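# Band the hair tie around the cable-wrapped charger

## Task

Slip the hair tie around the charger and its wrapped cable, set squarely across them and well away from either end. Every loop of cable that was wrapped on the charger at the start must still be wrapped on it, with no loop dangling. The tie must press each loop against the charger's two wide faces. At the end the charger rests on the desk, flat on one of its wide faces.

## Robot and tools

Robot: two six-joint arms, left_arm and right_arm, each with a parallel two-finger gripper. The left gripper's fingers are rigid. The right gripper's fingers can fold: a part held near the fingertips (outer quarter of the pad) is squeezed normally, but one held nearer the palm may be pulled in, held loosely or too hard, or let go. Right fingers pressed tip-first onto a surface fold easily unless fully closed, so a move can pass the surface almost unfelt and the next grasp can miss. Gripper axes: fingers point along +z, they open and close along y. end_effector_position is the spot between the closed pads; fingertips stick out about 33 mm past it at gaps up to 40 mm, only about 9 mm when wide open.

Frames: the scene frame has its origin on the table top midway between the nominal bases, +z up, +x away over the table, left_arm toward +y (image left/right may differ). Actual bases: left_arm at (-0.026, +0.490, 0) m, quat_wxyz (+1.000, 0, 0, +0.026); right_arm at (+0.012, -0.447, 0) m, quat_wxyz (+1.000, 0, 0, +0.018). Every hand pose, velocity, target and offset of an arm uses that arm's own base frame; fixed cameras and the table use the scene frame. Printed poses may be off by a few centimetres, more at long reach.

execute_actions(actions, cameras): actions is a list of actions; each action is a list of up to 15 rows, one per 1/30 s step; a short action repeats its last row to fill 15 steps. A row is always 18 numbers in [-1, 1]: for left_arm dx, dy, dz, rx, ry, rz, position, force_limit, speed, then the same nine for right_arm. dx..rz are offsets, not poses: counted from that arm's Hand target as it stood when the action began (every row from that same start, not from the prior row), along the arm's base axes; rx, ry, rz form one rotation vector turning about the Hand target's position. Scale: 1.0 = 0.6 m or 180 degrees. Repeating an offset in a new action moves further. Sending six zeros re-commands the current Hand target. The gripper numbers are absolute commands: position +1 = 140 mm open, about -0.8 = pads touching, -1 = close until blocked. force_limit (-1 about 14 N, 0 about 40 N, +1 about 58 N on narrow parts; faster closing grips harder) and speed (-1 about 30 mm/s, 0 about 140, +1 about 250) both start at +1. To leave a gripper unchanged, resend its last three numbers; a 0 is a real command. Images return only when actions is empty or cameras names them.

move(target, speed, blend, stop_force, zero, blocking, cameras): target is one 18-number row or a list of up to 15 rows, same layout and scale as above; every row is an offset from the Hand targets at the move's start, not from the previous row. Paths are straight lines and ignore obstacles and the other arm; they stop after 10 s even if unfinished. speed: m/s, 0.002 to 2, default 0.25 (turns up to twice that in rad/s); one value or one per target. blend: corner rounding in m for lists; 0 stops at each target. stop_force: 10 to 80 N, both arms; an arm's path ends when it senses that much push against its travel. Use it only slowly and with small values, not while the gripper rotates, and omit it when backing off a contact. zero (default true) resets the force baseline first. blocking=false returns early and cannot be combined with stop_force. The result adds a move: line (done, off_target, moving, held, fault, plus limits such as paced or held). Done does not prove nothing moved or was touched.

wait(seconds 0 to 10) lets time pass holding commands. stop brakes a running move; fingers keep moving. zoom_image(camera, region [x0, y0, x1, y1] pixels, max 504 by 504) enlarges part of the newest image from cam_high, cam_left_wrist or cam_right_wrist (all 896x504). clear_fault(arm) clears a reported torque or force fault on left_arm or right_arm. finished_scene(scene) ends the current scene, given its number; it is final.

Results: per arm end_effector_position (m), end_effector_quat_wxyz, velocities, Hand target (the last commanded pose after clipping, base of the next offsets), object_status (0 moving, 1 blocked while opening, 2 blocked while closing = likely holding, 3 reached the commanded position or pads met), position_measured in counts (3 open, ~75 = 100 mm, 139 = 60 mm, 200 = 20 mm, 230 pads met), joint positions and torques, external joint torques, Flange force along gripper axes, and step readings. To grip harder while status is 2, raise force_limit and nudge position between -1 and -0.98; to loosen, open and reclose slowly.

Motion limits: each step the command is clipped to within 70 mm and 16 degrees of the measured pose, so the gripper may lag; if it rests short, send the remaining distance as an offset. Avoid sweeping a gripper near its own arm's base or with the wrist near the first joint's axis. A clearance check holds commands that bring the arms too close, but contact is still possible.

Avoid: dropping or letting anything leave the table; slamming or hard pushing into the desk or fixed objects; targets past a firm contact (arms are stiff and fault); any press between the two arms, including closing a gripper on the other's fingers; heavy twist or leverage on a gripper. Torque faults trigger at load limits (waist and shoulder 312, elbow 147, wrist joints 41.4 N m); a force fault at 144 N net outside force. A faulted arm stays put until clear_fault; after a force fault with a grip locking the arm, open first. Long holding, stretched reach or pushing at unreachable poses heats motors; a MOTOR HOT line warns, and overheating brakes the arm for 30 to 60 s or more.

Each tool is called after ">>>" as name(argument=value, ...), one argument or row to a line, values as JSON.

## Session

>>> execute_actions(
  actions=[],
)

Scene clock: 0.00 s.
left_arm: end_effector_position=(+0.2205, -0.1132, +0.2340) position_measured=3 object_status=3 end_effector_quat_wxyz=(+0.751, -0.472, -0.434, -0.157) | right_arm: end_effector_position=(+0.4551, +0.0451, +0.3473) position_measured=3 object_status=3 end_effector_quat_wxyz=(-0.087, +0.083, +0.991, +0.054)
Joint positions: left_arm=[-0.856 0.542 2.171 0.212 2.169 -0.861] | right_arm=[-0.059 -0.068 1.815 0.113 1.566 -1.473]
Joint velocities: within noise
Joint torques (N m): no reading
External joint torques (N m): no reading
Flange force (N): no reading
Hand target: left_arm +0.2205, -0.1132, +0.2340; +0.751, -0.472, -0.434, -0.157 | right_arm +0.4551, +0.0451, +0.3473; -0.087, +0.083, +0.991, +0.054
Tool commands: left_gripper/position=+1.0 left_gripper/force_limit=+1.0 left_gripper/speed=+1.0 right_gripper/position=+1.0 right_gripper/force_limit=+1.0 right_gripper/speed=+1.0

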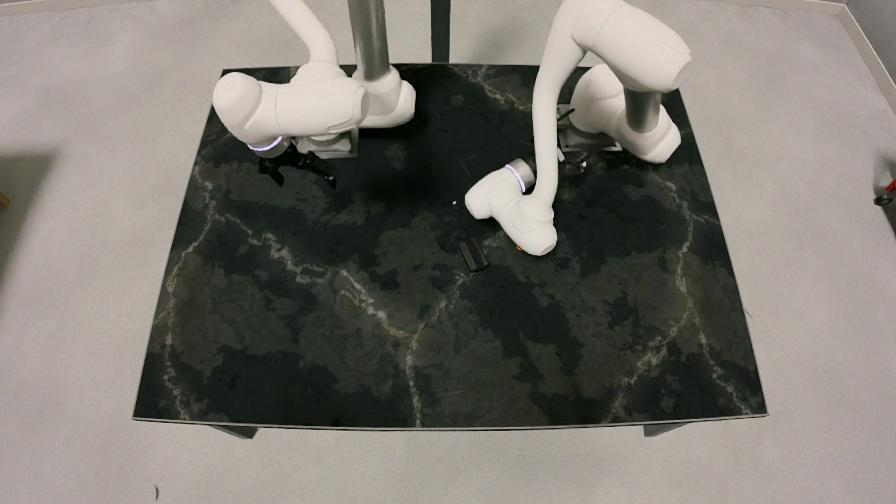

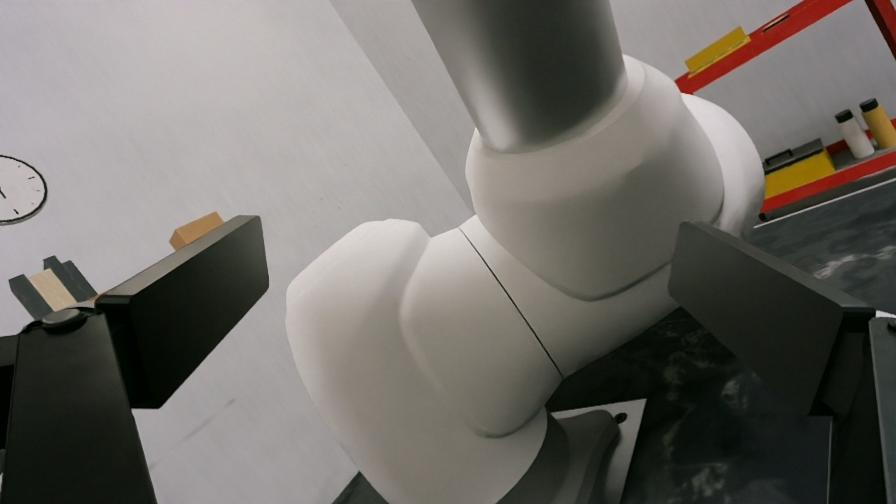

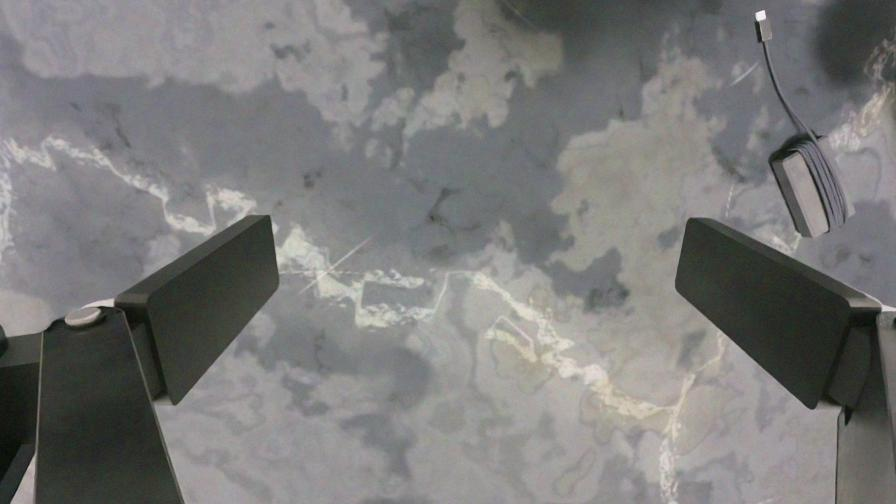

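>>> zoom_image(
  camera="cam_high",
  region=[430, 180, 570, 290],
)

>>> zoom_image(
  camera="cam_right_wrist",
  region=[700, 0, 895, 260],
)

Scaled by 3.600.

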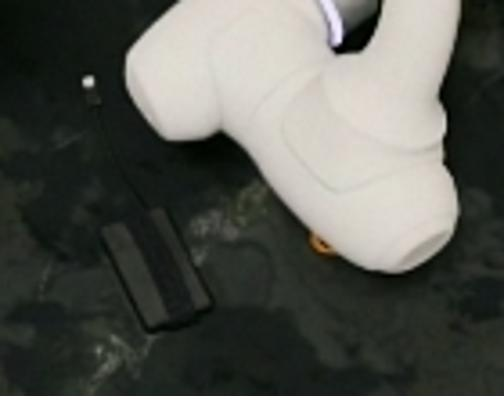

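Scaled by 1.938.

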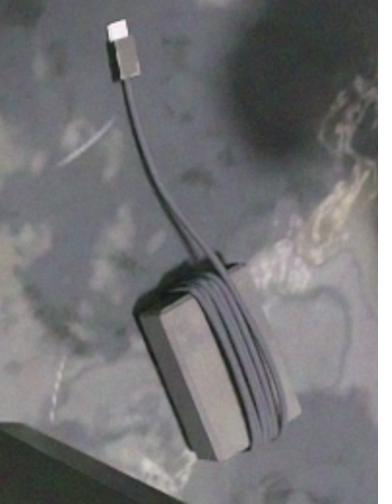

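>>> move(
  target=[0.3,0.36,0.3,-0.124,-0.595,0.374,1,1,1,0,0,0,0,0,0,1,1,1],
  speed=0.3,
  cameras=["all"],
)

>>> zoom_image(
  camera="cam_high",
  region=[430, 180, 570, 290],
)

Scene clock: 5.07 s.
left_arm: end_effector_position=(+0.4005, +0.1028, +0.4140) position_measured=3 object_status=3 end_effector_quat_wxyz=(-0.001, +0.000, +1.000, +0.001) | right_arm: end_effector_position=(+0.4551, +0.0451, +0.3473) position_measured=3 object_status=3 end_effector_quat_wxyz=(-0.087, +0.083, +0.991, +0.054)
Joint positions: left_arm=[0.167 -0.239 1.825 0.001 1.557 -1.405] | right_arm=[-0.059 -0.068 1.815 0.113 1.566 -1.473]
Joint torques (N m): left_arm=[-1.57 -17.62 -44.67 4.4 -0.08 -0.22] | right_arm=[0.61 -33.35 -41.71 4.48 0.29 -0.28]
External joint torques (N m): left_arm=[1.51 -0.1 2.12 -0.01 0.12 0.22] | right_arm=[-0.79 0.2 1.01 0.01 0.2 0.28]
Flange force (N): left_arm=[3.4 3.4 3.5] | right_arm=[0.9 -1.4 1.3]
Hand target: left_arm +0.4005, +0.1028, +0.4140; -0.001, +0.000, +1.000, +0.001 | right_arm +0.4551, +0.0451, +0.3473; -0.087, +0.083, +0.991, +0.054
Off the commanded pose: left_arm 0.000 m, 0 deg | right_arm 0.000 m, 0 deg.
move: done

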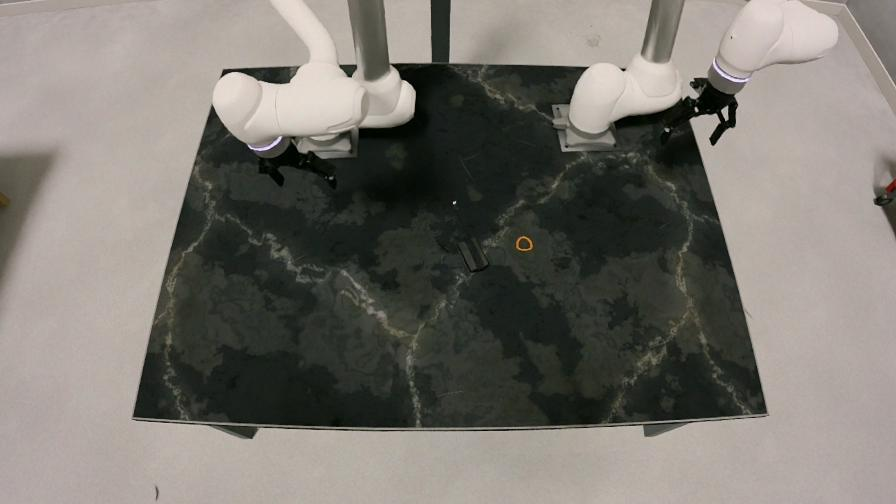

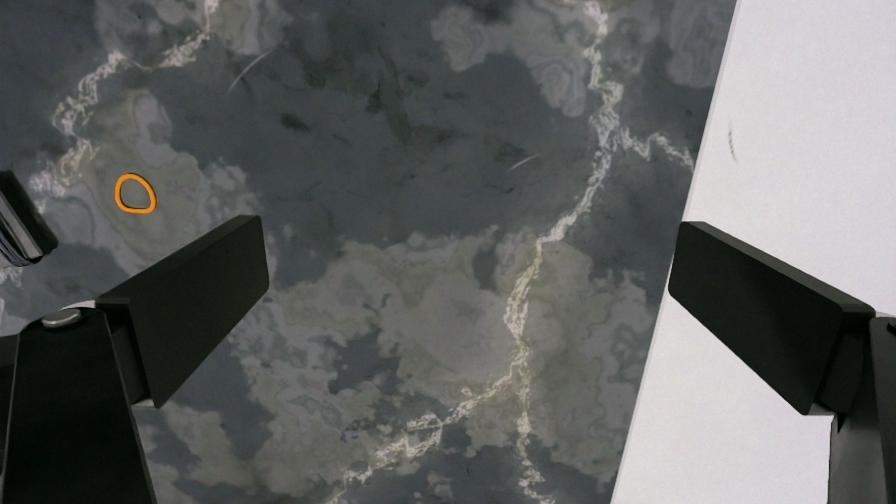

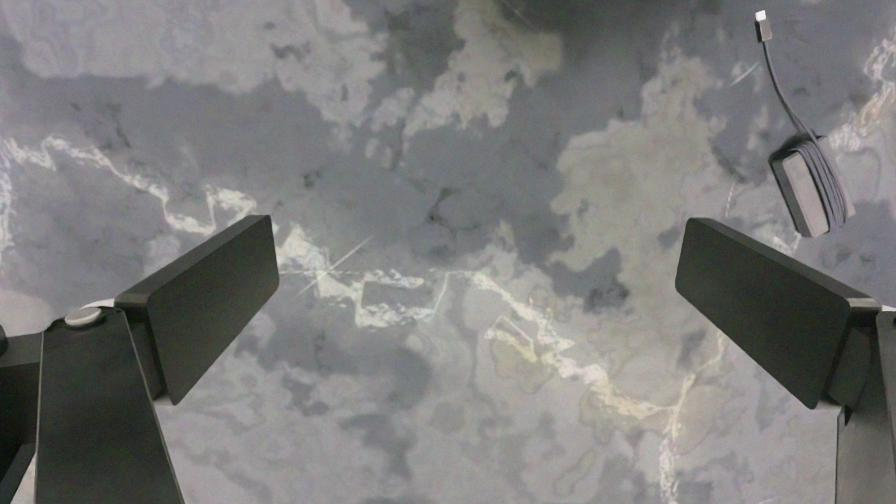

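Scaled by 3.600.

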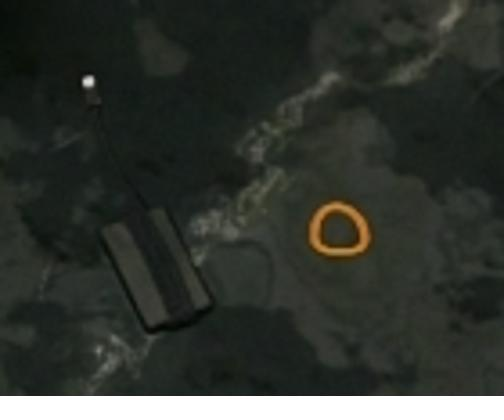

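>>> move(
  target=[0,-0.5833,-0.2,0,0,0,1,1,1,0,0,0,0,0,0,1,1,1],
  speed=0.3,
  cameras=["cam_left_wrist","cam_high"],
)

Scene clock: 6.97 s.
left_arm: end_effector_position=(+0.4005, -0.2471, +0.2940) position_measured=3 object_status=3 end_effector_quat_wxyz=(-0.001, +0.000, +1.000, +0.001) | right_arm: end_effector_position=(+0.4551, +0.0451, +0.3473) position_measured=3 object_status=3 end_effector_quat_wxyz=(-0.087, +0.083, +0.991, +0.054)
Joint positions: left_arm=[-0.626 -0.115 1.942 0 1.316 -2.198] | right_arm=[-0.059 -0.068 1.815 0.113 1.566 -1.473]
Joint torques (N m): left_arm=[-1.53 -27.45 -43.67 4.26 -0.06 -0.22] | right_arm=[0.11 -33 -42.02 4.51 0.38 -0.35]
External joint torques (N m): left_arm=[1.48 -1.42 2.6 -0.06 0.09 0.22] | right_arm=[-0.19 -0.6 1.12 0 0.11 0.35]
Flange force (N): left_arm=[3.1 6.2 3.0] | right_arm=[2.4 -0.3 1.7]
Hand target: left_arm +0.4005, -0.2472, +0.2940; -0.001, +0.000, +1.000, +0.001 | right_arm +0.4551, +0.0451, +0.3473; -0.087, +0.083, +0.991, +0.054
Off the commanded pose: left_arm 0.000 m, 0 deg | right_arm 0.000 m, 0 deg.
move: done
Images, in order (width x height): cam_high 896x504, cam_left_wrist 896x504.

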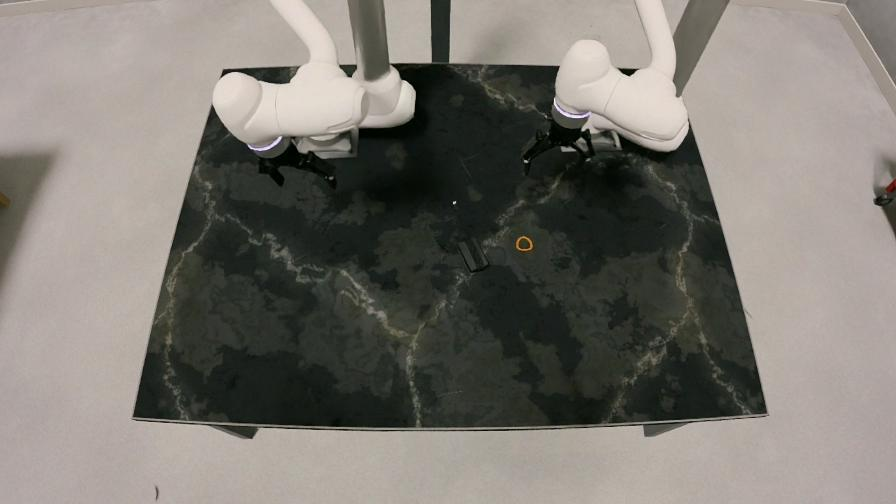

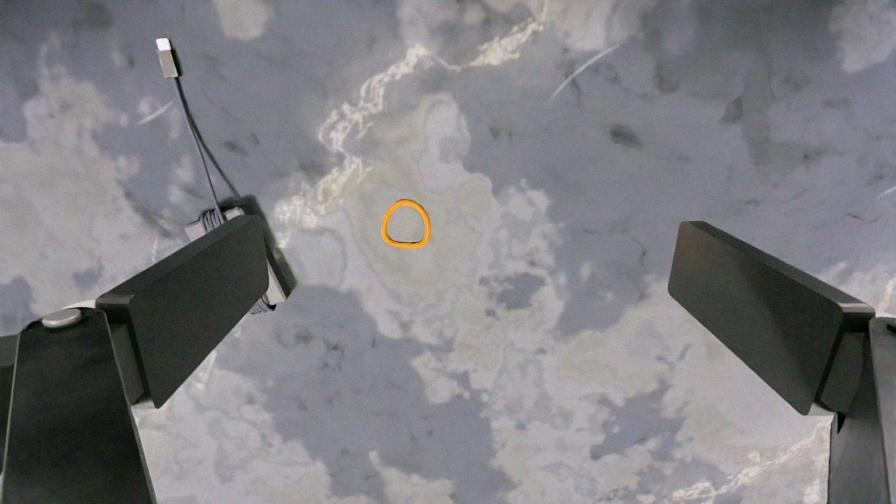

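>>> move(
  target=[0.067,-0.067,-0.25,0,0,0,-0.75,-1,1,0,0,0,0,0,0,1,1,1],
  speed=0.3,
  cameras=["cam_left_wrist","cam_high"],
)

Scene clock: 8.50 s.
left_arm: end_effector_position=(+0.4406, -0.2874, +0.1440) position_measured=223 object_status=3 end_effector_quat_wxyz=(-0.001, +0.000, +1.000, +0.001) | right_arm: end_effector_position=(+0.4551, +0.0451, +0.3473) position_measured=3 object_status=3 end_effector_quat_wxyz=(-0.087, +0.083, +0.991, +0.054)
Joint positions: left_arm=[-0.644 0.081 2.044 0 1.019 -2.215] | right_arm=[-0.059 -0.068 1.815 0.113 1.566 -1.473]
Joint torques (N m): left_arm=[-1.67 -43.1 -38.8 3.77 0.01 -0.26] | right_arm=[0.71 -32.95 -42.31 4.54 0.38 -0.32]
External joint torques (N m): left_arm=[1.62 -1.37 2.71 -0.08 0.03 0.26] | right_arm=[-0.83 -0.85 1.38 -0.01 0.12 0.33]
Flange force (N): left_arm=[3.5 6.5 1.5] | right_arm=[3.0 -1.8 2.0]
Hand target: left_arm +0.4407, -0.2874, +0.1440; -0.001, +0.000, +1.000, +0.001 | right_arm +0.4551, +0.0451, +0.3473; -0.087, +0.083, +0.991, +0.054
Off the commanded pose: left_arm 0.000 m, 0 deg | right_arm 0.000 m, 0 deg.
move: done
Images, in order (width x height): cam_high 896x504, cam_left_wrist 896x504.

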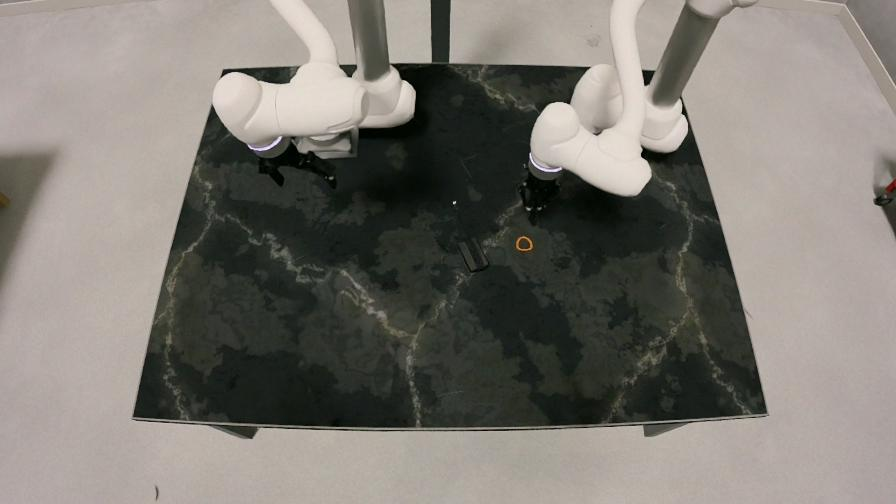

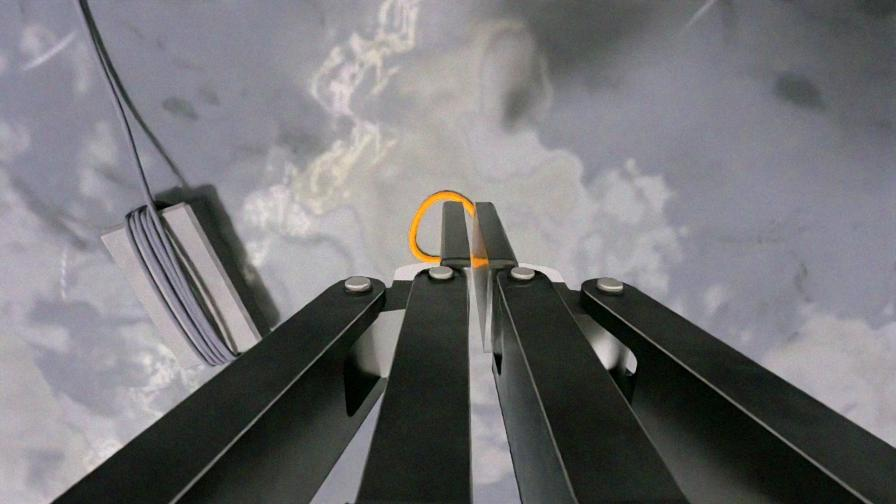

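>>> move(
  target=[0.0317,-0.01,-0.14,0,0,0,-0.85,-1,1,0,0,0,0,0,0,1,1,1],
  speed=0.2,
  cameras=["cam_left_wrist","cam_high"],
)

>>> zoom_image(
  camera="cam_high",
  region=[470, 180, 590, 290],
)

>>> zoom_image(
  camera="cam_left_wrist",
  region=[370, 150, 570, 350],
)

Scene clock: 9.53 s.
left_arm: end_effector_position=(+0.4597, -0.2934, +0.0600) position_measured=233 object_status=3 end_effector_quat_wxyz=(-0.001, +0.000, +1.000, +0.001) | right_arm: end_effector_position=(+0.4551, +0.0451, +0.3473) position_measured=3 object_status=3 end_effector_quat_wxyz=(-0.087, +0.083, +0.991, +0.054)
Joint positions: left_arm=[-0.632 0.201 2.088 0 0.855 -2.203] | right_arm=[-0.059 -0.068 1.815 0.113 1.566 -1.473]
Joint torques (N m): left_arm=[-1.68 -51.54 -34.25 3.4 -0.08 -0.22] | right_arm=[0.51 -33.32 -41.93 4.53 0.31 -0.32]
External joint torques (N m): left_arm=[1.66 -1.11 2.26 -0.13 0.11 0.22] | right_arm=[-0.39 -0.49 1.23 -0.03 0.2 0.32]
Flange force (N): left_arm=[2.7 5.8 0.2] | right_arm=[2.3 -0.8 1.7]
Hand target: left_arm +0.4597, -0.2934, +0.0600; -0.001, +0.000, +1.000, +0.001 | right_arm +0.4551, +0.0451, +0.3473; -0.087, +0.083, +0.991, +0.054
Off the commanded pose: left_arm 0.000 m, 0 deg | right_arm 0.000 m, 0 deg.
move: done
Images, in order (width x height): cam_high 896x504, cam_left_wrist 896x504.

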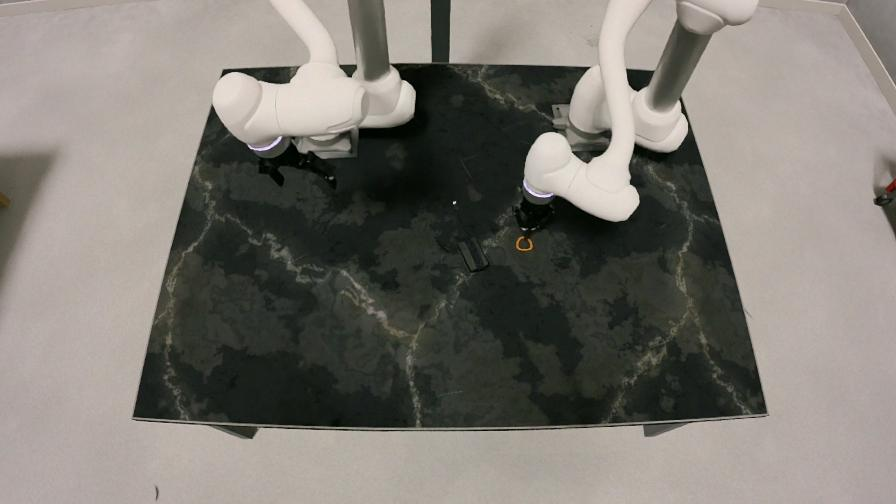

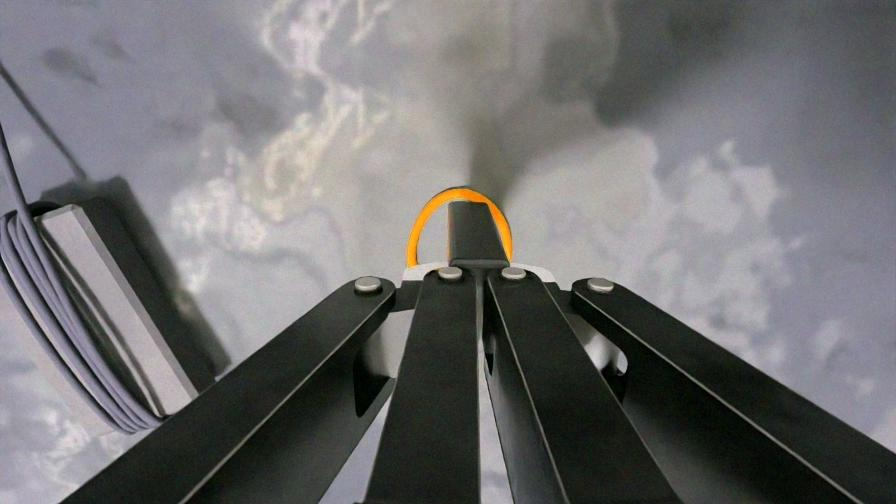

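Scaled by 4.200.

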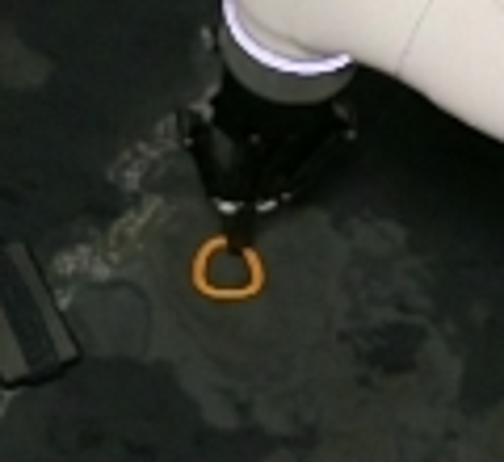

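Scaled by 2.520.

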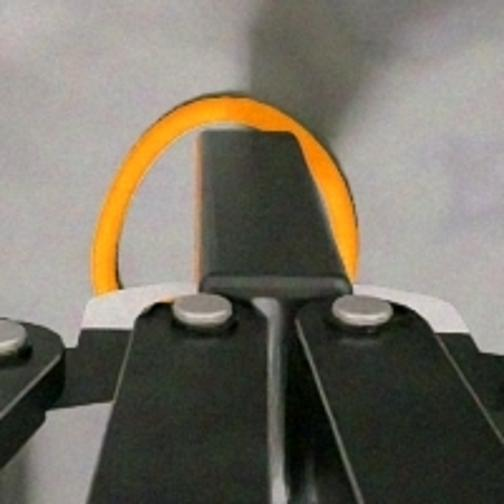

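>>> move(
  target=[0.008,-0.0045,-0.03,0,0,0,-0.85,-1,1,0,0,0,0,0,0,1,1,1],
  speed=0.1,
  cameras=["cam_left_wrist"],
)

>>> zoom_image(
  camera="cam_left_wrist",
  region=[370, 150, 570, 350],
)

Scene clock: 10.43 s.
left_arm: end_effector_position=(+0.4645, -0.2961, +0.0420) position_measured=233 object_status=3 end_effector_quat_wxyz=(-0.001, +0.000, +1.000, +0.001) | right_arm: end_effector_position=(+0.4551, +0.0451, +0.3473) position_measured=3 object_status=3 end_effector_quat_wxyz=(-0.087, +0.083, +0.991, +0.054)
Joint positions: left_arm=[-0.63 0.231 2.091 0 0.821 -2.202] | right_arm=[-0.059 -0.068 1.815 0.113 1.566 -1.473]
Joint torques (N m): left_arm=[-1.76 -52.98 -33.26 3.22 0.06 -0.22] | right_arm=[0.8 -32.6 -42.06 4.53 0.4 -0.38]
External joint torques (N m): left_arm=[1.76 -1.79 2.27 -0.05 -0.02 0.22] | right_arm=[-0.9 -0.73 1.29 -0.02 0.09 0.38]
Flange force (N): left_arm=[3.4 6.4 -0.5] | right_arm=[2.7 -1.8 1.9]
Hand target: left_arm +0.4645, -0.2961, +0.0420; -0.001, +0.000, +1.000, +0.001 | right_arm +0.4551, +0.0451, +0.3473; -0.087, +0.083, +0.991, +0.054
Off the commanded pose: left_arm 0.000 m, 0 deg | right_arm 0.000 m, 0 deg.
move: done
Images, in order (width x height): cam_left_wrist 896x504.

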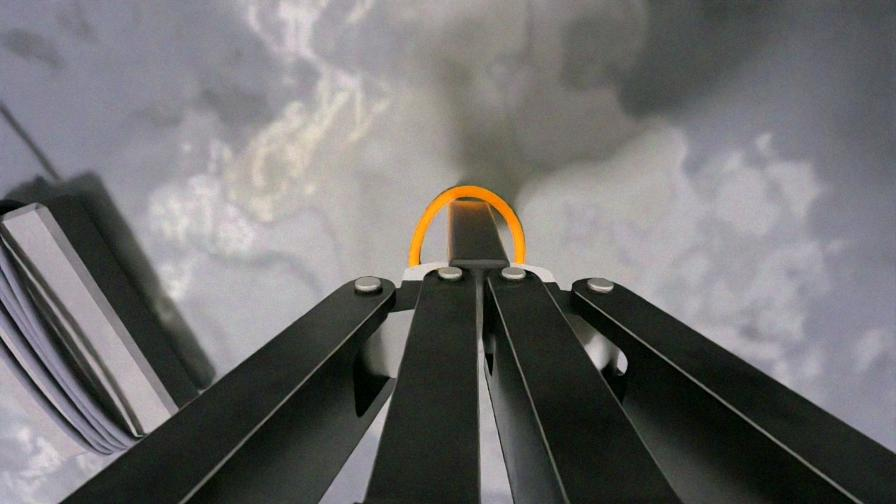

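Scaled by 2.520.

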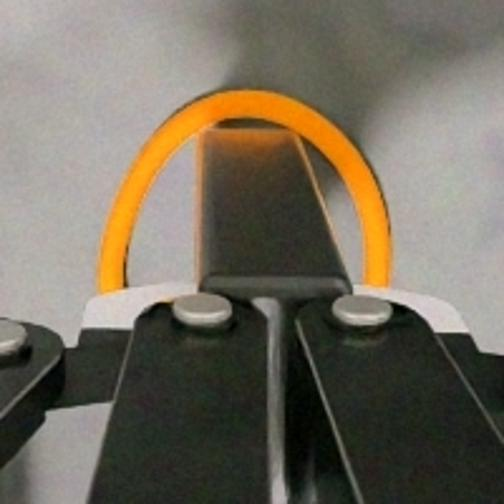

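>>> move(
  target=[0.004,0,0,0,0,0,-0.85,-1,1,0,0,0,0,0,0,1,1,1],
  speed=0.1,
)

>>> move(
  target=[0,0,-0.03,0,0,0,-0.85,-1,1,0,0,0,0,0,0,1,1,1],
  speed=0.008,
  stop_force=10,
  cameras=["cam_left_wrist"],
)

>>> zoom_image(
  camera="cam_left_wrist",
  region=[370, 150, 570, 350],
)

Scene clock: 11.27 s.
left_arm: end_effector_position=(+0.4669, -0.2961, +0.0420) position_measured=233 object_status=3 end_effector_quat_wxyz=(-0.001, +0.000, +1.000, +0.001) | right_arm: end_effector_position=(+0.4551, +0.0451, +0.3473) position_measured=3 object_status=3 end_effector_quat_wxyz=(-0.087, +0.083, +0.991, +0.054)
Joint positions: left_arm=[-0.628 0.233 2.088 0 0.822 -2.199] | right_arm=[-0.059 -0.068 1.815 0.113 1.566 -1.473]
Joint torques (N m): left_arm=[-1.63 -53.7 -33.29 3.31 -0.04 -0.28] | right_arm=[0.91 -32.99 -41.92 4.49 0.36 -0.29]
External joint torques (N m): left_arm=[1.65 -1.83 2.17 -0.14 0.08 0.28] | right_arm=[-0.96 -0.62 1.14 0.01 0.14 0.29]
Flange force (N): left_arm=[3.4 6.3 -0.9] | right_arm=[2.3 -2.0 1.5]
Hand target: left_arm +0.4669, -0.2961, +0.0420; -0.001, +0.000, +1.000, +0.001 | right_arm +0.4551, +0.0451, +0.3473; -0.087, +0.083, +0.991, +0.054
Off the commanded pose: left_arm 0.000 m, 0 deg | right_arm 0.000 m, 0 deg.
move: done

Scene clock: 13.03 s.
left_arm: end_effector_position=(+0.4669, -0.2961, +0.0326) position_measured=233 object_status=3 end_effector_quat_wxyz=(-0.001, +0.000, +1.000, +0.001) | right_arm: end_effector_position=(+0.4551, +0.0451, +0.3473) position_measured=3 object_status=3 end_effector_quat_wxyz=(-0.087, +0.083, +0.991, +0.054)
Joint positions: left_arm=[-0.628 0.246 2.094 0 0.803 -2.199] | right_arm=[-0.059 -0.068 1.815 0.113 1.566 -1.473]
Joint torques (N m): left_arm=[-1.81 -37.44 -24.8 3.24 -3.08 -0.25] | right_arm=[0.53 -32.7 -42.2 4.45 0.35 -0.34]
External joint torques (N m): left_arm=[1.88 -18.64 -5.73 -0.12 3.12 0.25] | right_arm=[-0.64 -0.78 1.5 0.04 0.15 0.34]
Flange force (N): left_arm=[8.6 10.1 -34.4] | right_arm=[3.1 -1.4 2.2]
Hand target: left_arm +0.4669, -0.2961, +0.0325; -0.001, +0.000, +1.000, +0.001 (not the last commanded pose) | right_arm +0.4551, +0.0451, +0.3473; -0.087, +0.083, +0.991, +0.054
Off the commanded pose: left_arm 0.009 m, 0 deg | right_arm 0.000 m, 0 deg.
move: contact (left_arm)
Images, in order (width x height): cam_left_wrist 896x504.

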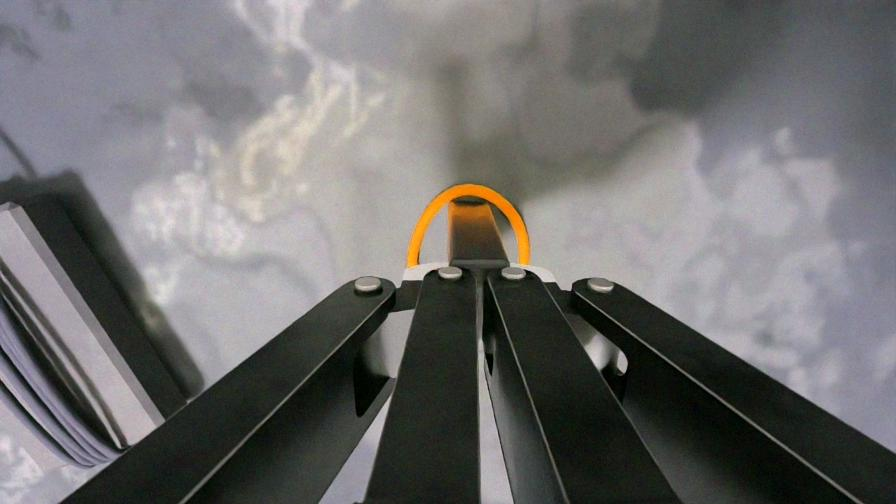

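Scaled by 2.520.

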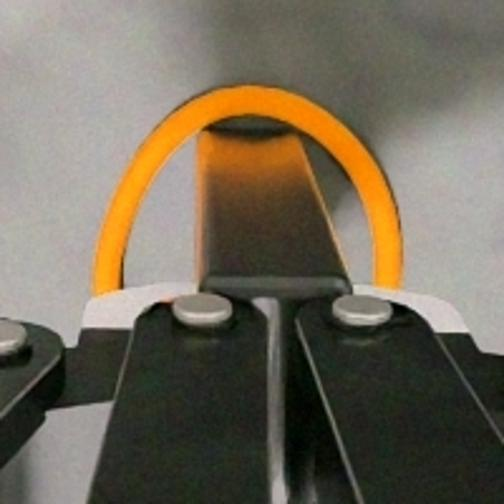

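>>> move(
  target=[0,0,0.0035,0,0,0,-0.85,-1,1,0,0,0,0,0,0,1,1,1],
  speed=0.05,
)

>>> move(
  target=[0,0,0,0,0,0,-0.4,1,-1,0,0,0,0,0,0,1,1,1],
  cameras=["cam_left_wrist"],
)

>>> zoom_image(
  camera="cam_left_wrist",
  region=[340, 150, 600, 350],
)

Scene clock: 13.97 s.
left_arm: end_effector_position=(+0.4669, -0.2961, +0.0346) position_measured=233 object_status=3 end_effector_quat_wxyz=(-0.001, +0.000, +1.000, +0.001) | right_arm: end_effector_position=(+0.4551, +0.0451, +0.3473) position_measured=3 object_status=3 end_effector_quat_wxyz=(-0.087, +0.083, +0.991, +0.054)
Joint positions: left_arm=[-0.628 0.243 2.093 0 0.807 -2.199] | right_arm=[-0.059 -0.068 1.815 0.113 1.566 -1.473]
Joint torques (N m): left_arm=[-1.8 -53.81 -32.73 3.23 -0.05 -0.2] | right_arm=[0.79 -32.79 -42.05 4.46 0.34 -0.33]
External joint torques (N m): left_arm=[1.83 -2.42 2 -0.09 0.09 0.2] | right_arm=[-0.69 -1.24 1.26 0.05 0.17 0.33]
Flange force (N): left_arm=[3.7 6.7 -1.9] | right_arm=[3.6 -1.6 1.7]
Hand target: left_arm +0.4669, -0.2961, +0.0346; -0.001, +0.000, +1.000, +0.001 | right_arm +0.4551, +0.0451, +0.3473; -0.087, +0.083, +0.991, +0.054
Off the commanded pose: left_arm 0.000 m, 0 deg | right_arm 0.000 m, 0 deg.
move: done

Scene clock: 15.37 s.
left_arm: end_effector_position=(+0.4669, -0.2961, +0.0347) position_measured=179 object_status=0 end_effector_quat_wxyz=(-0.001, +0.000, +1.000, +0.001) | right_arm: end_effector_position=(+0.4551, +0.0451, +0.3473) position_measured=3 object_status=3 end_effector_quat_wxyz=(-0.087, +0.083, +0.991, +0.054)
Joint positions: left_arm=[-0.628 0.243 2.093 0 0.807 -2.199] | right_arm=[-0.059 -0.068 1.815 0.113 1.566 -1.473]
Joint torques (N m): left_arm=[-1.31 -51.88 -31.12 3.28 -0.07 -0.21] | right_arm=[0.71 -32.25 -42.07 4.54 0.32 -0.3]
External joint torques (N m): left_arm=[1.31 -4.08 0.48 -0.15 0.1 0.21] | right_arm=[-0.61 -1.57 1.22 -0.02 0.18 0.3]
Flange force (N): left_arm=[3.7 5.6 -5.1] | right_arm=[4.1 -1.6 1.7]
Hand target: left_arm +0.4669, -0.2961, +0.0346; -0.001, +0.000, +1.000, +0.001 | right_arm +0.4551, +0.0451, +0.3473; -0.087, +0.083, +0.991, +0.054
Off the commanded pose: left_arm 0.000 m, 0 deg | right_arm 0.000 m, 0 deg.
move: done
Images, in order (width x height): cam_left_wrist 896x504.

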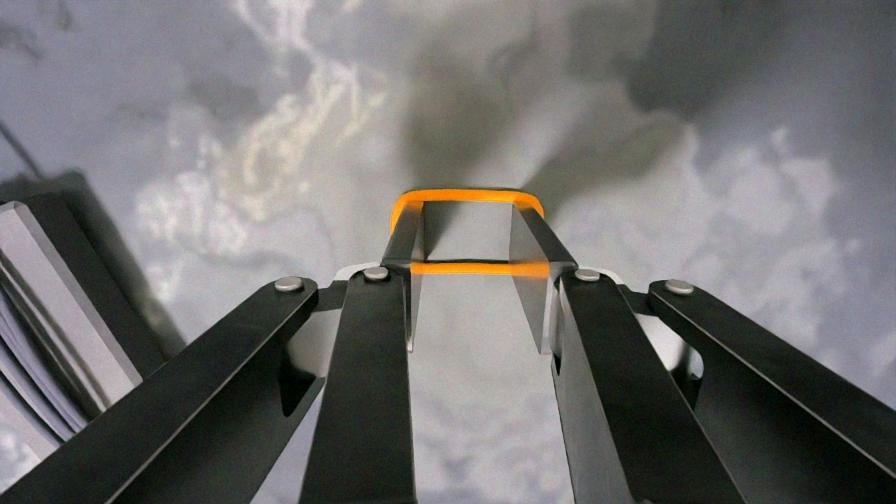

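Scaled by 1.938.

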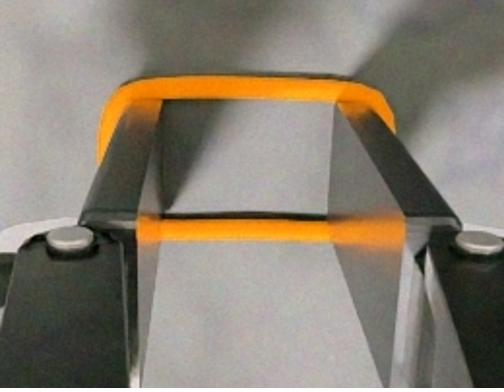

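>>> move(
  target=[0,0,-0.002,0,0,0,-0.15,1,-1,0,0,0,0,0,0,1,1,1],
  speed=0.02,
)

>>> wait(
  seconds=0.5,
)

>>> move(
  target=[0,0,0.15,0,0,0,-0.15,1,-1,0,0,0,0,0,0,1,1,1],
  speed=0.08,
  cameras=["cam_left_wrist"],
)

>>> zoom_image(
  camera="cam_left_wrist",
  region=[340, 150, 600, 350],
)

Scene clock: 16.47 s.
left_arm: end_effector_position=(+0.4669, -0.2961, +0.0335) position_measured=148 object_status=0 end_effector_quat_wxyz=(-0.001, +0.000, +1.000, +0.001) | right_arm: end_effector_position=(+0.4551, +0.0451, +0.3473) position_measured=3 object_status=3 end_effector_quat_wxyz=(-0.087, +0.083, +0.991, +0.054)
Joint positions: left_arm=[-0.628 0.244 2.094 0 0.805 -2.199] | right_arm=[-0.059 -0.068 1.815 0.113 1.566 -1.473]
Joint torques (N m): left_arm=[-1.84 -43.19 -24.69 3.15 -0.12 -0.19] | right_arm=[0.3 -32.92 -42.11 4.53 0.35 -0.29]
External joint torques (N m): left_arm=[1.68 -12.78 -5.9 -0.03 0.16 0.19] | right_arm=[-0.29 -1.21 1.24 -0.01 0.16 0.29]
Flange force (N): left_arm=[3.3 6.1 -21.0] | right_arm=[3.6 -0.9 1.8]
Hand target: left_arm +0.4669, -0.2961, +0.0334; -0.001, +0.000, +1.000, +0.001 | right_arm +0.4551, +0.0451, +0.3473; -0.087, +0.083, +0.991, +0.054
Off the commanded pose: left_arm 0.000 m, 0 deg | right_arm 0.000 m, 0 deg.
move: done

Scene clock: 16.97 s.
left_arm: end_effector_position=(+0.4669, -0.2961, +0.0335) position_measured=148 object_status=3 end_effector_quat_wxyz=(-0.001, +0.000, +1.000, +0.001) | right_arm: end_effector_position=(+0.4551, +0.0451, +0.3473) position_measured=3 object_status=3 end_effector_quat_wxyz=(-0.087, +0.083, +0.991, +0.054)
Joint positions: left_arm=[-0.628 0.244 2.094 0 0.805 -2.199] | right_arm=[-0.059 -0.068 1.815 0.113 1.566 -1.473]
Joint torques (N m): left_arm=[-1.77 -43.32 -24.71 3.25 -0.1 -0.21] | right_arm=[0.45 -32.41 -42.16 4.55 0.37 -0.34]
External joint torques (N m): left_arm=[1.66 -12.46 -5.86 -0.13 0.13 0.21] | right_arm=[-0.46 -0.9 1.49 -0.05 0.13 0.35]
Flange force (N): left_arm=[3.0 5.9 -20.5] | right_arm=[3.3 -1.1 2.3]
Hand target: left_arm +0.4669, -0.2961, +0.0334; -0.001, +0.000, +1.000, +0.001 | right_arm +0.4551, +0.0451, +0.3473; -0.087, +0.083, +0.991, +0.054
Tool commands: left_gripper/position=-0.15 left_gripper/force_limit=+1.0 left_gripper/speed=-1.0 right_gripper/position=+1.0 right_gripper/force_limit=+1.0 right_gripper/speed=+1.0
Off the commanded pose: left_arm 0.000 m, 0 deg | right_arm 0.000 m, 0 deg.
wait: 0.50 s; at rest by 0.17 s

Scene clock: 18.43 s.
left_arm: end_effector_position=(+0.4669, -0.2961, +0.1234) position_measured=148 object_status=3 end_effector_quat_wxyz=(-0.001, +0.000, +1.000, +0.001) | right_arm: end_effector_position=(+0.4551, +0.0451, +0.3473) position_measured=3 object_status=3 end_effector_quat_wxyz=(-0.087, +0.083, +0.991, +0.054)
Joint positions: left_arm=[-0.628 0.141 2.018 0 0.984 -2.199] | right_arm=[-0.059 -0.068 1.815 0.113 1.566 -1.473]
Joint torques (N m): left_arm=[-2.07 -47.7 -37.37 3.7 0.11 -0.28] | right_arm=[0.64 -32.4 -42 4.53 0.33 -0.26]
External joint torques (N m): left_arm=[2.07 -2.1 2.11 -0.1 -0.08 0.28] | right_arm=[-0.62 -1.24 1.13 -0.01 0.16 0.27]
Flange force (N): left_arm=[3.3 7.1 0.1] | right_arm=[3.4 -1.5 1.5]
Hand target: left_arm +0.4669, -0.2961, +0.1234; -0.001, +0.000, +1.000, +0.001 | right_arm +0.4551, +0.0451, +0.3473; -0.087, +0.083, +0.991, +0.054
Off the commanded pose: left_arm 0.000 m, 0 deg | right_arm 0.000 m, 0 deg.
move: done
Images, in order (width x height): cam_left_wrist 896x504.

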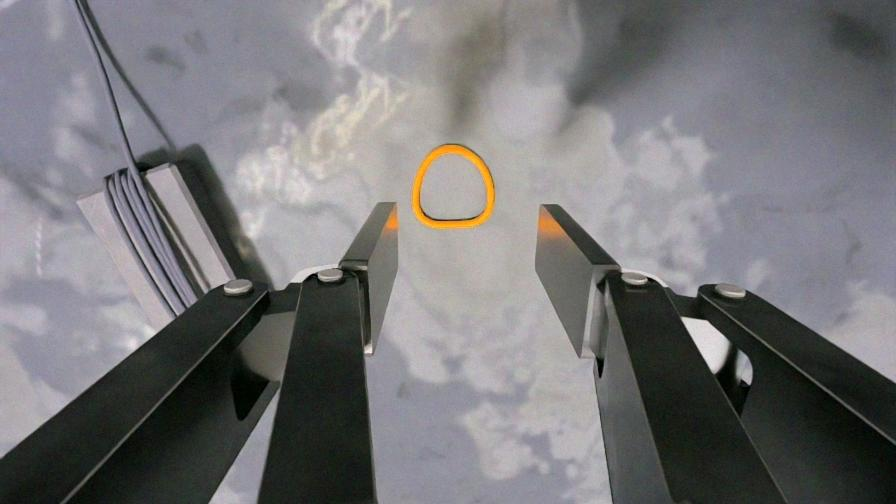

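Scaled by 1.938.

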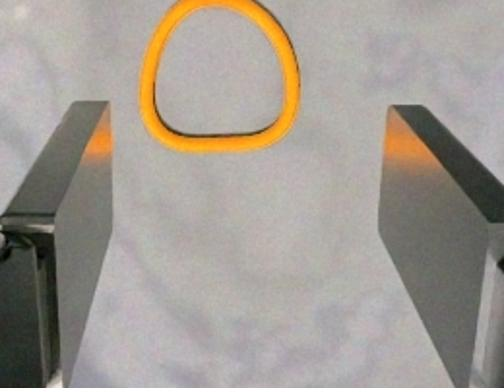

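>>> move(
  target=[-0.0167,-0.0067,-0.12,0,0,0,-0.85,-1,1,0,0,0,0,0,0,1,1,1],
  speed=0.15,
  cameras=["cam_left_wrist"],
)

>>> zoom_image(
  camera="cam_left_wrist",
  region=[340, 150, 600, 350],
)

Scene clock: 19.80 s.
left_arm: end_effector_position=(+0.4569, -0.3001, +0.0515) position_measured=233 object_status=3 end_effector_quat_wxyz=(-0.001, +0.000, +1.000, +0.001) | right_arm: end_effector_position=(+0.4551, +0.0451, +0.3473) position_measured=3 object_status=3 end_effector_quat_wxyz=(-0.087, +0.083, +0.991, +0.054)
Joint positions: left_arm=[-0.644 0.213 2.092 0 0.838 -2.216] | right_arm=[-0.059 -0.068 1.815 0.113 1.566 -1.473]
Joint torques (N m): left_arm=[-1.52 -50.87 -33.8 3.32 0.05 -0.21] | right_arm=[0.86 -33 -41.98 4.56 0.4 -0.27]
External joint torques (N m): left_arm=[1.56 -2.55 2.3 -0.09 -0.02 0.21] | right_arm=[-0.84 -0.9 1.15 -0.05 0.11 0.27]
Flange force (N): left_arm=[4.5 6.8 -1.4] | right_arm=[2.8 -1.9 1.6]
Hand target: left_arm +0.4569, -0.3001, +0.0514; -0.001, +0.000, +1.000, +0.001 | right_arm +0.4551, +0.0451, +0.3473; -0.087, +0.083, +0.991, +0.054
Off the commanded pose: left_arm 0.000 m, 0 deg | right_arm 0.000 m, 0 deg.
move: done
Images, in order (width x height): cam_left_wrist 896x504.

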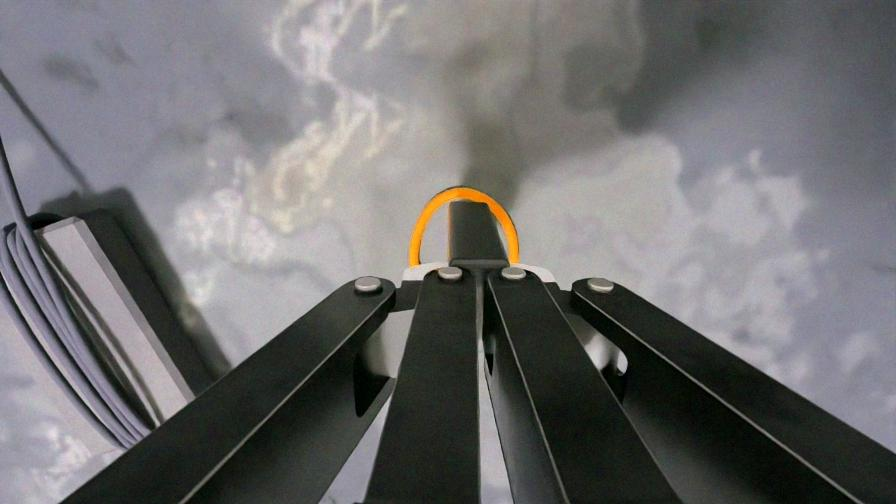

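Scaled by 1.938.

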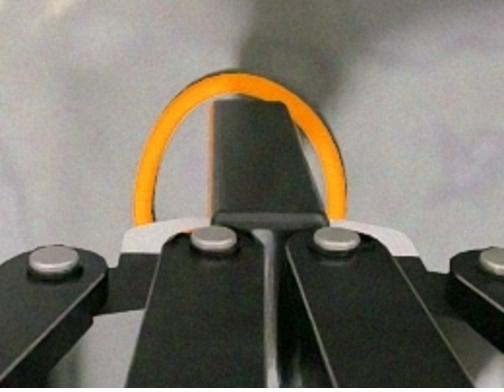

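>>> move(
  target=[
    [0.004,-0.002,0,0,0,0,-0.85,-1,1,0,0,0,0,0,0,1,1,1],
    [0.004,-0.002,-0.0303,0,0,0,-0.85,-1,1,0,0,0,0,0,0,1,1,1],
  ],
  speed=0.02,
)

>>> move(
  target=[0,0,0,0,0,0,-0.42,1,-1,0,0,0,0,0,0,1,1,1],
)

>>> wait(
  seconds=0.5,
)

>>> move(
  target=[0,0,0.06,0,0,0,-0.42,1,-1,0,0,0,0,0,0,1,1,1],
  speed=0.03,
  cameras=["cam_left_wrist"],
)

>>> zoom_image(
  camera="cam_left_wrist",
  region=[340, 150, 600, 350],
)

Scene clock: 21.73 s.
left_arm: end_effector_position=(+0.4593, -0.3013, +0.0333) position_measured=233 object_status=3 end_effector_quat_wxyz=(-0.001, +0.000, +1.000, +0.001) | right_arm: end_effector_position=(+0.4551, +0.0451, +0.3473) position_measured=3 object_status=3 end_effector_quat_wxyz=(-0.087, +0.083, +0.991, +0.054)
Joint positions: left_arm=[-0.644 0.24 2.101 0 0.803 -2.215] | right_arm=[-0.059 -0.068 1.815 0.113 1.566 -1.473]
Joint torques (N m): left_arm=[-1.17 -53.59 -32.53 3.21 -0.22 -0.23] | right_arm=[0.35 -33.33 -41.99 4.51 0.36 -0.31]
External joint torques (N m): left_arm=[1.23 -2.19 1.96 -0.08 0.26 0.23] | right_arm=[-0.32 -0.57 1.26 0 0.15 0.31]
Flange force (N): left_arm=[3.8 5.6 -2.0] | right_arm=[2.5 -0.7 1.9]
Hand target: left_arm +0.4593, -0.3013, +0.0333; -0.001, +0.000, +1.000, +0.001 | right_arm +0.4551, +0.0451, +0.3473; -0.087, +0.083, +0.991, +0.054
Off the commanded pose: left_arm 0.000 m, 0 deg | right_arm 0.000 m, 0 deg.
move: done

Scene clock: 23.07 s.
left_arm: end_effector_position=(+0.4593, -0.3013, +0.0333) position_measured=182 object_status=0 end_effector_quat_wxyz=(-0.001, +0.000, +1.000, +0.001) | right_arm: end_effector_position=(+0.4551, +0.0451, +0.3473) position_measured=3 object_status=3 end_effector_quat_wxyz=(-0.087, +0.083, +0.991, +0.054)
Joint positions: left_arm=[-0.644 0.24 2.101 0 0.803 -2.215] | right_arm=[-0.059 -0.068 1.815 0.113 1.566 -1.473]
Joint torques (N m): left_arm=[-1.2 -52.33 -32.15 3.24 -0.02 -0.26] | right_arm=[0.35 -32.79 -42 4.49 0.35 -0.29]
External joint torques (N m): left_arm=[1.19 -3.58 1.54 -0.11 0.05 0.26] | right_arm=[-0.33 -1.34 1.17 0.02 0.16 0.3]
Flange force (N): left_arm=[4.8 6.3 -3.6] | right_arm=[3.7 -0.9 1.7]
Hand target: left_arm +0.4593, -0.3013, +0.0333; -0.001, +0.000, +1.000, +0.001 | right_arm +0.4551, +0.0451, +0.3473; -0.087, +0.083, +0.991, +0.054
Off the commanded pose: left_arm 0.000 m, 0 deg | right_arm 0.000 m, 0 deg.
move: done

Scene clock: 23.57 s.
left_arm: end_effector_position=(+0.4593, -0.3013, +0.0333) position_measured=182 object_status=3 end_effector_quat_wxyz=(-0.001, +0.000, +1.000, +0.001) | right_arm: end_effector_position=(+0.4551, +0.0451, +0.3473) position_measured=3 object_status=3 end_effector_quat_wxyz=(-0.087, +0.083, +0.991, +0.054)
Joint positions: left_arm=[-0.644 0.24 2.101 0 0.803 -2.215] | right_arm=[-0.059 -0.068 1.815 0.113 1.566 -1.473]
Joint torques (N m): left_arm=[-1.53 -52.99 -32.17 3.26 -0.05 -0.2] | right_arm=[0.33 -32.83 -41.66 4.49 0.37 -0.34]
External joint torques (N m): left_arm=[1.57 -2.52 1.67 -0.14 0.09 0.2] | right_arm=[-0.39 -0.87 0.86 0.03 0.13 0.34]
Flange force (N): left_arm=[3.4 6.1 -2.3] | right_arm=[2.5 -0.7 1.2]
Hand target: left_arm +0.4593, -0.3013, +0.0333; -0.001, +0.000, +1.000, +0.001 | right_arm +0.4551, +0.0451, +0.3473; -0.087, +0.083, +0.991, +0.054
Tool commands: left_gripper/position=-0.42 left_gripper/force_limit=+1.0 left_gripper/speed=-1.0 right_gripper/position=+1.0 right_gripper/force_limit=+1.0 right_gripper/speed=+1.0
Off the commanded pose: left_arm 0.000 m, 0 deg | right_arm 0.000 m, 0 deg.
wait: 0.50 s; at rest by 0.17 s

Scene clock: 25.07 s.
left_arm: end_effector_position=(+0.4593, -0.3013, +0.0692) position_measured=182 object_status=3 end_effector_quat_wxyz=(-0.001, +0.000, +1.000, +0.001) | right_arm: end_effector_position=(+0.4551, +0.0451, +0.3473) position_measured=3 object_status=3 end_effector_quat_wxyz=(-0.087, +0.083, +0.991, +0.054)
Joint positions: left_arm=[-0.644 0.195 2.073 0 0.875 -2.215] | right_arm=[-0.059 -0.068 1.815 0.113 1.566 -1.473]
Joint torques (N m): left_arm=[-1.58 -50.74 -34.88 3.52 -0.13 -0.28] | right_arm=[0.85 -32.47 -41.92 4.51 0.41 -0.3]
External joint torques (N m): left_arm=[1.61 -2.47 2.26 -0.19 0.16 0.28] | right_arm=[-0.96 -1.53 0.97 0.01 0.1 0.31]
Flange force (N): left_arm=[4.2 6.9 -1.4] | right_arm=[3.6 -2.1 1.3]
Hand target: left_arm +0.4593, -0.3013, +0.0693; -0.001, +0.000, +1.000, +0.001 | right_arm +0.4551, +0.0451, +0.3473; -0.087, +0.083, +0.991, +0.054
Off the commanded pose: left_arm 0.000 m, 0 deg | right_arm 0.000 m, 0 deg.
move: done
Images, in order (width x height): cam_left_wrist 896x504.

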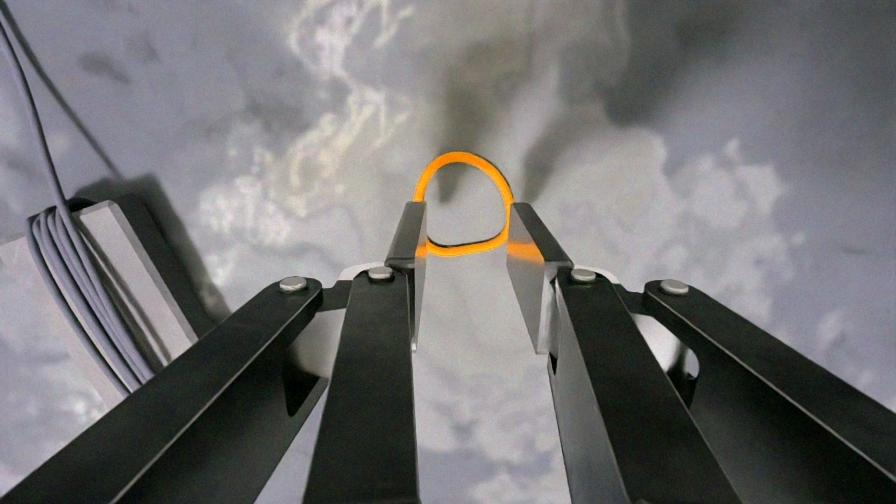

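Scaled by 1.938.

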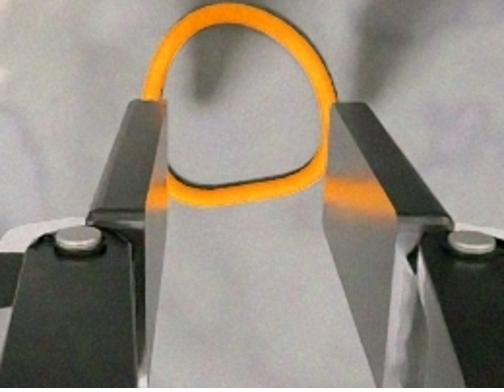

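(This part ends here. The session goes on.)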